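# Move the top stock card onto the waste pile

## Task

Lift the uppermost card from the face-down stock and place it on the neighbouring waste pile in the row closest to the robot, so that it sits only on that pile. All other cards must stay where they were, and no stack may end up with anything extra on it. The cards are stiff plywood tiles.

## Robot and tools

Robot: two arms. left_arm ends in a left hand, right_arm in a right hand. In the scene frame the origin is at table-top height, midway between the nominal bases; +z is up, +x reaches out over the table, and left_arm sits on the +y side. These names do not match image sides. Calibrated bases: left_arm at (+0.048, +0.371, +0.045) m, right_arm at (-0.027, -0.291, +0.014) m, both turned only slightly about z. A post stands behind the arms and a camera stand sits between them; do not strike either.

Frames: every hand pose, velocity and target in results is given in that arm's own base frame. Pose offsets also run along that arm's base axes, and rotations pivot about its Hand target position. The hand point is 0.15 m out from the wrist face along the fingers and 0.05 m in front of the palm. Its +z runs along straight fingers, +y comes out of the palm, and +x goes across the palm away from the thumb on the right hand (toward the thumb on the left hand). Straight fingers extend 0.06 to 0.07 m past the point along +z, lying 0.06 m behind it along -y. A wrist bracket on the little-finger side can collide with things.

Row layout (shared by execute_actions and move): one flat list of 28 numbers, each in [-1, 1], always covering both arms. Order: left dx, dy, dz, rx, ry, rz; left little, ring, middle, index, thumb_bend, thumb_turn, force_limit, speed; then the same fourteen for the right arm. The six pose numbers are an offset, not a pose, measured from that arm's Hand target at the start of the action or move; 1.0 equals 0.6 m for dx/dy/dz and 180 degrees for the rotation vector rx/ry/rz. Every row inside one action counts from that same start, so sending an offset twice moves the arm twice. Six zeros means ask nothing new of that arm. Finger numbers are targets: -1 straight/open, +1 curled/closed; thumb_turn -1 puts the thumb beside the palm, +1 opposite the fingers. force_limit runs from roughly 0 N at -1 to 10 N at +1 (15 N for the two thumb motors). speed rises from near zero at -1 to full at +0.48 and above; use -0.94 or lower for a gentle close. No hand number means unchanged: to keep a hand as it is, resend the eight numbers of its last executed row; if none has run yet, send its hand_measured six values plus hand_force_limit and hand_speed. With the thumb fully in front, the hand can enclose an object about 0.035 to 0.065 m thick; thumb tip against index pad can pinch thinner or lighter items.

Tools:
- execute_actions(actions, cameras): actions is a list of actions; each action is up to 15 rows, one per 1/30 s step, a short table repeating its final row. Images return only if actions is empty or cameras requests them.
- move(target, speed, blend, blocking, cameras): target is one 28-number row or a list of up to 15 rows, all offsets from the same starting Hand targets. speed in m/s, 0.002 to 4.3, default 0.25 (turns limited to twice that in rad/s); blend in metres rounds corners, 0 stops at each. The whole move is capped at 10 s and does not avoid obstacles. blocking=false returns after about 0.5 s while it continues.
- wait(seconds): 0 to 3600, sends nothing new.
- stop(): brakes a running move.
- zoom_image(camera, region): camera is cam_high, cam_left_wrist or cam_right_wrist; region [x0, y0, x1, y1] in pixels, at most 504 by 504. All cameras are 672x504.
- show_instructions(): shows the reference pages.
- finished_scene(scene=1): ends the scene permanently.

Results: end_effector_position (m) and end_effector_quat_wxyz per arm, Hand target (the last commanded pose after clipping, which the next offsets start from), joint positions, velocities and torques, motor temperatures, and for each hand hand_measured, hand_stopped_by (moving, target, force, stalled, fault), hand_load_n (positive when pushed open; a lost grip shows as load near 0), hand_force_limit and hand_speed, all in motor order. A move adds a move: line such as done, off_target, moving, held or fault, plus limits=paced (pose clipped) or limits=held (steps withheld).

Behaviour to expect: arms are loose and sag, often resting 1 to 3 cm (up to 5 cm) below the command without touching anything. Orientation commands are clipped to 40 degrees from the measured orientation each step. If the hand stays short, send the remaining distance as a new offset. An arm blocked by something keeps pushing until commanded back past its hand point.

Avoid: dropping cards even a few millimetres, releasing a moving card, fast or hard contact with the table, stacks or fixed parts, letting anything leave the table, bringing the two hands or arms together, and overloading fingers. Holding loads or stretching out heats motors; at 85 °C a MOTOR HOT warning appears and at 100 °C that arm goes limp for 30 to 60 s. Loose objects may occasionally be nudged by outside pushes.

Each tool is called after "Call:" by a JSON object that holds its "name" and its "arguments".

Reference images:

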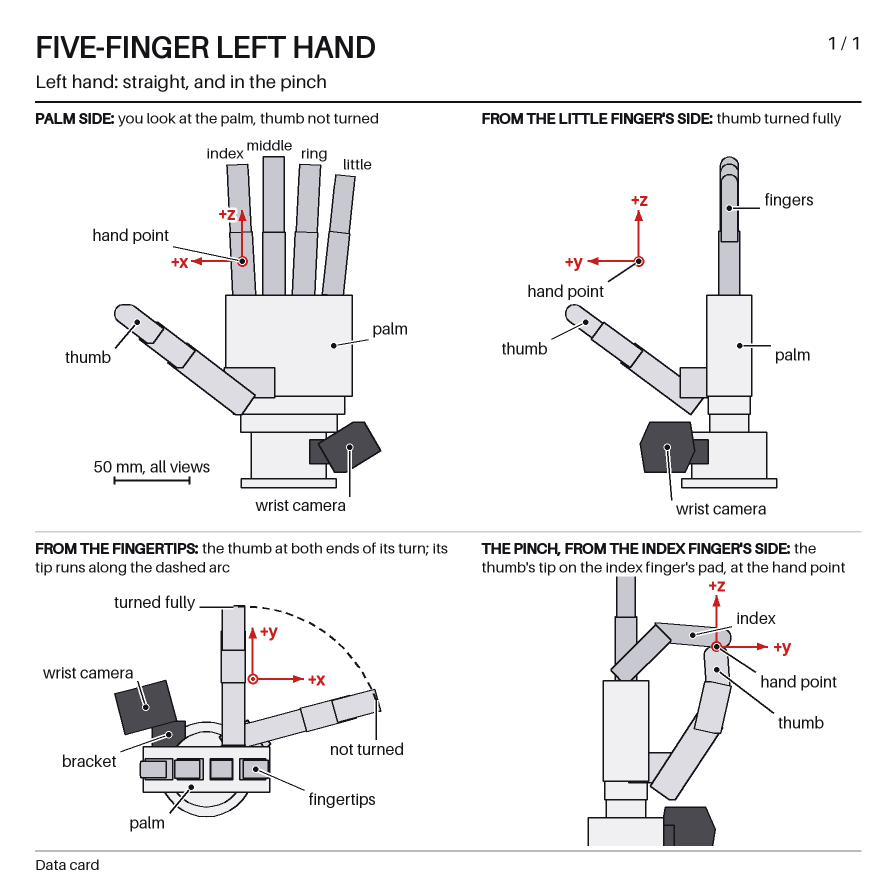

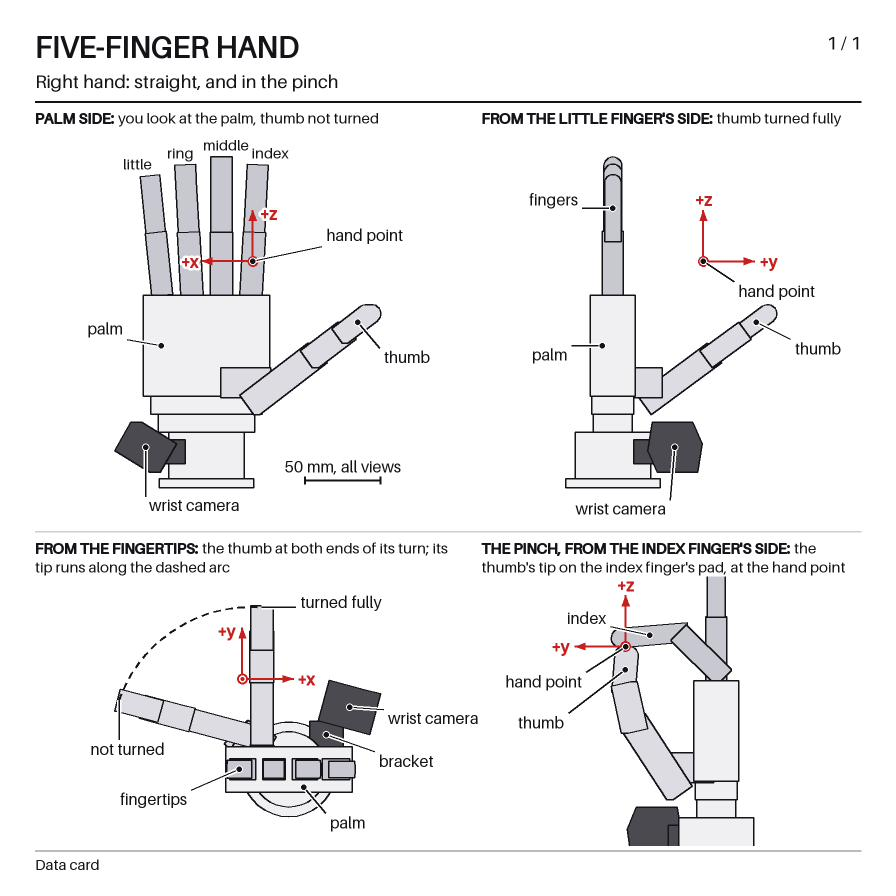

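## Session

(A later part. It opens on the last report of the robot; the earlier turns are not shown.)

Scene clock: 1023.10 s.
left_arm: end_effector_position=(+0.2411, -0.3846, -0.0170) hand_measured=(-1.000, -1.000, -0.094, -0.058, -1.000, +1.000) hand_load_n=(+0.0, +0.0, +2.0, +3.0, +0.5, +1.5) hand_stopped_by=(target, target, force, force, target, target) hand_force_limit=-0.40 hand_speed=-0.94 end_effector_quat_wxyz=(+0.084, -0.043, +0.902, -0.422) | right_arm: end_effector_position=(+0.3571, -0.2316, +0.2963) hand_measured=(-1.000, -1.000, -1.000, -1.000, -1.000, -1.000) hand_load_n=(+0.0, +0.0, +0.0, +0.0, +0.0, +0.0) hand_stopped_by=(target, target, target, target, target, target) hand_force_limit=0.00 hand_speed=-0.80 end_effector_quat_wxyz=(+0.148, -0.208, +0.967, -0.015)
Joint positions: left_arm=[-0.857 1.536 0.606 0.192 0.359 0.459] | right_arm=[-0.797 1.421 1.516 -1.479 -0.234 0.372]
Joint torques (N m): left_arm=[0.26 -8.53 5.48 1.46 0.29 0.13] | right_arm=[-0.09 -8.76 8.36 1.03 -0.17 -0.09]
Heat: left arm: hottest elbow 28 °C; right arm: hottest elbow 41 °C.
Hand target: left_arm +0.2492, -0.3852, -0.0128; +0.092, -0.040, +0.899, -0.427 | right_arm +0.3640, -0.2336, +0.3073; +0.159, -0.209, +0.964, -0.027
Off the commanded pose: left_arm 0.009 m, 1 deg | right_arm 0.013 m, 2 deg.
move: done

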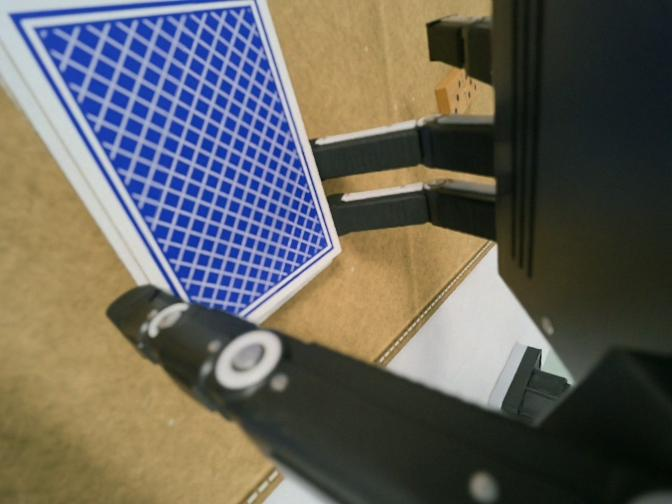

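Call:
{"name": "move", "arguments": {"target": [0,0,0,0,0,0,-1,-1,-0.35,-0.35,-1,1,-0.4,-0.92, 0,0,0,0,0,0,-1,-1,-1,-1,-1,-1,0,-0.8], "cameras": ["all"], "speed": 0.02}}

Call:
{"name": "zoom_image", "arguments": {"camera": "cam_left_wrist", "region": [0, 0, 400, 360]}}

Scene clock: 1030.17 s.
left_arm: end_effector_position=(+0.2411, -0.3846, -0.0170) hand_measured=(-1.000, -1.000, -0.350, -0.350, -1.000, +1.000) hand_load_n=(+0.0, +0.0, +0.0, +0.0, +0.0, +0.5) hand_stopped_by=(target, target, target, target, target, target) hand_force_limit=-0.40 hand_speed=-0.92 end_effector_quat_wxyz=(+0.084, -0.043, +0.902, -0.422) | right_arm: end_effector_position=(+0.3571, -0.2316, +0.2963) hand_measured=(-1.000, -1.000, -1.000, -1.000, -1.000, -1.000) hand_load_n=(+0.0, -0.5, +0.0, +0.0, +0.0, -0.5) hand_stopped_by=(target, target, target, target, target, target) hand_force_limit=0.00 hand_speed=-0.80 end_effector_quat_wxyz=(+0.148, -0.208, +0.967, -0.015)
Joint positions: left_arm=[-0.857 1.536 0.606 0.192 0.359 0.459] | right_arm=[-0.797 1.421 1.516 -1.479 -0.234 0.372]
Joint torques (N m): left_arm=[0.26 -8.59 5.46 1.47 0.3 0.12] | right_arm=[0.32 -8.88 8.46 1.17 -0.17 -0.12]
Heat: left arm: hottest elbow 28 °C; right arm: hottest elbow 41 °C.
Hand target: left_arm +0.2492, -0.3852, -0.0128; +0.092, -0.040, +0.899, -0.427 | right_arm +0.3640, -0.2336, +0.3073; +0.159, -0.209, +0.964, -0.027
Off the commanded pose: left_arm 0.009 m, 1 deg | right_arm 0.013 m, 2 deg.
move: done

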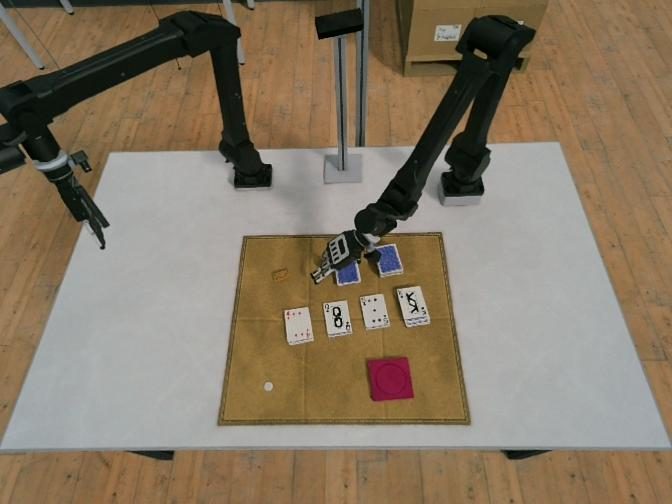

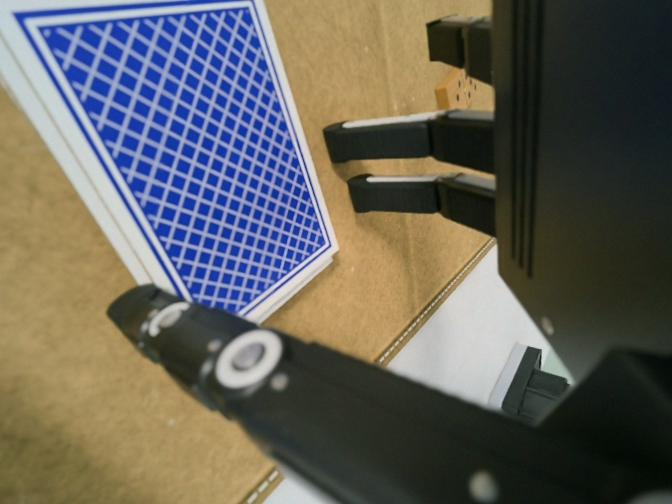

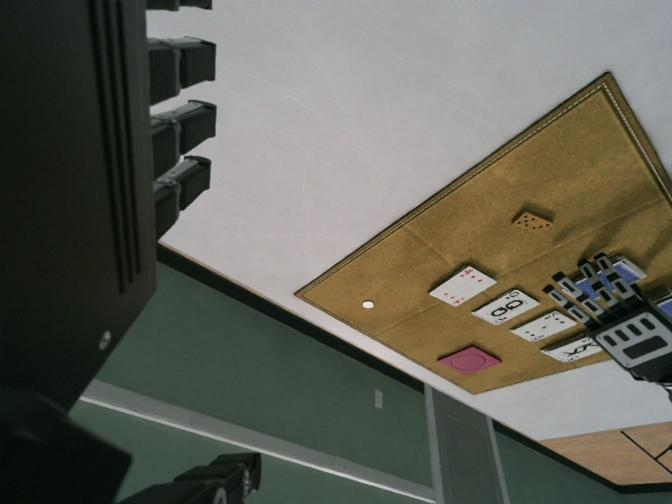

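Scaled by 1.260 from the camera's image (finer frame: 960x720).

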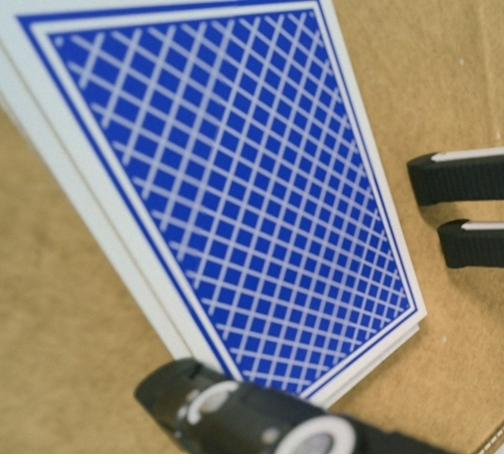

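Call:
{"name": "move", "arguments": {"target": [0,0.012,0.16,0,0,0,-1,-1,-0.35,-0.35,-1,1,-0.4,-0.92, 0,0,0,0,0,0,-1,-1,-1,-1,-1,-1,0,-0.8], "cameras": ["all"], "speed": 0.06}}

Call:
{"name": "zoom_image", "arguments": {"camera": "cam_high", "region": [315, 220, 405, 310]}}

Scene clock: 1038.63 s.
left_arm: end_effector_position=(+0.2315, -0.3684, +0.0604) hand_measured=(-1.000, -1.000, -0.350, -0.350, -1.000, +1.000) hand_load_n=(+0.0, +0.0, +0.0, +0.0, +0.0, +0.5) hand_stopped_by=(target, target, target, target, target, target) hand_force_limit=-0.40 hand_speed=-0.92 end_effector_quat_wxyz=(+0.075, -0.046, +0.908, -0.409) | right_arm: end_effector_position=(+0.3571, -0.2316, +0.2963) hand_measured=(-1.000, -1.000, -1.000, -1.000, -1.000, -1.000) hand_load_n=(+0.5, +0.0, +0.0, +0.0, +0.0, +0.0) hand_stopped_by=(target, target, target, target, target, target) hand_force_limit=0.00 hand_speed=-0.80 end_effector_quat_wxyz=(+0.148, -0.208, +0.967, -0.015)
Joint positions: left_arm=[-0.848 1.302 0.668 -0.141 0.365 0.467] | right_arm=[-0.797 1.421 1.516 -1.479 -0.234 0.372]
Joint torques (N m): left_arm=[0.5 -7.82 9.52 0.92 0.42 0.15] | right_arm=[0.38 -8.64 8.25 1.1 -0.15 -0.15]
Heat: left arm: hottest elbow 28 °C; right arm: hottest elbow 41 °C.
Hand target: left_arm +0.2492, -0.3780, +0.0832; +0.092, -0.040, +0.899, -0.427 | right_arm +0.3640, -0.2336, +0.3073; +0.159, -0.209, +0.964, -0.027
Off the commanded pose: left_arm 0.030 m, 3 deg | right_arm 0.013 m, 2 deg.
move: off_target (left_arm)

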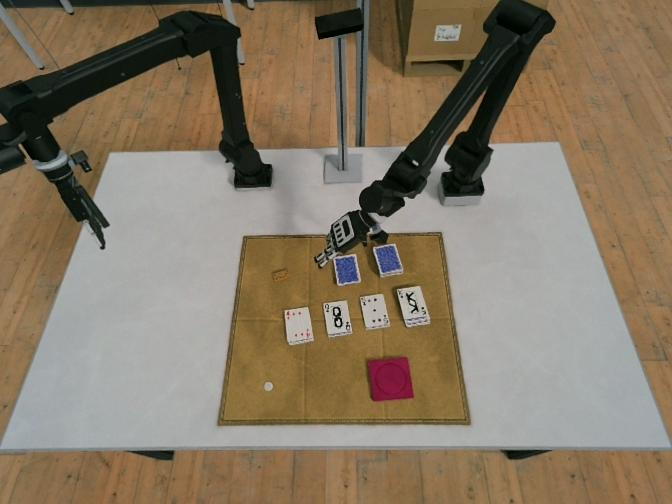

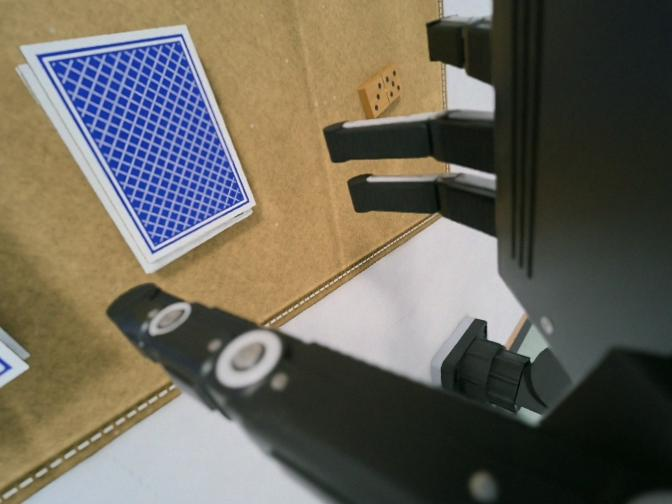

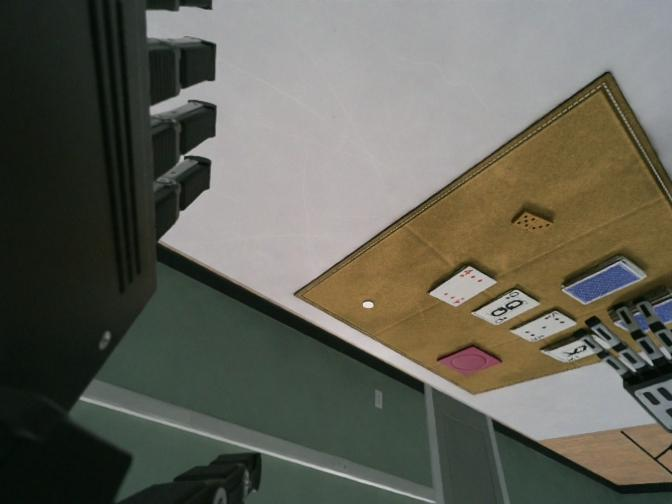

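Scaled by 5.600 from the camera's image (finer frame: 960x720).

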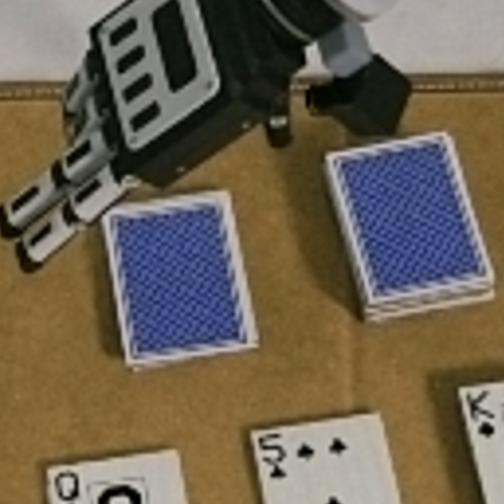

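Call:
{"name": "finished_scene", "arguments": {}}

The scene is finished: the task was done.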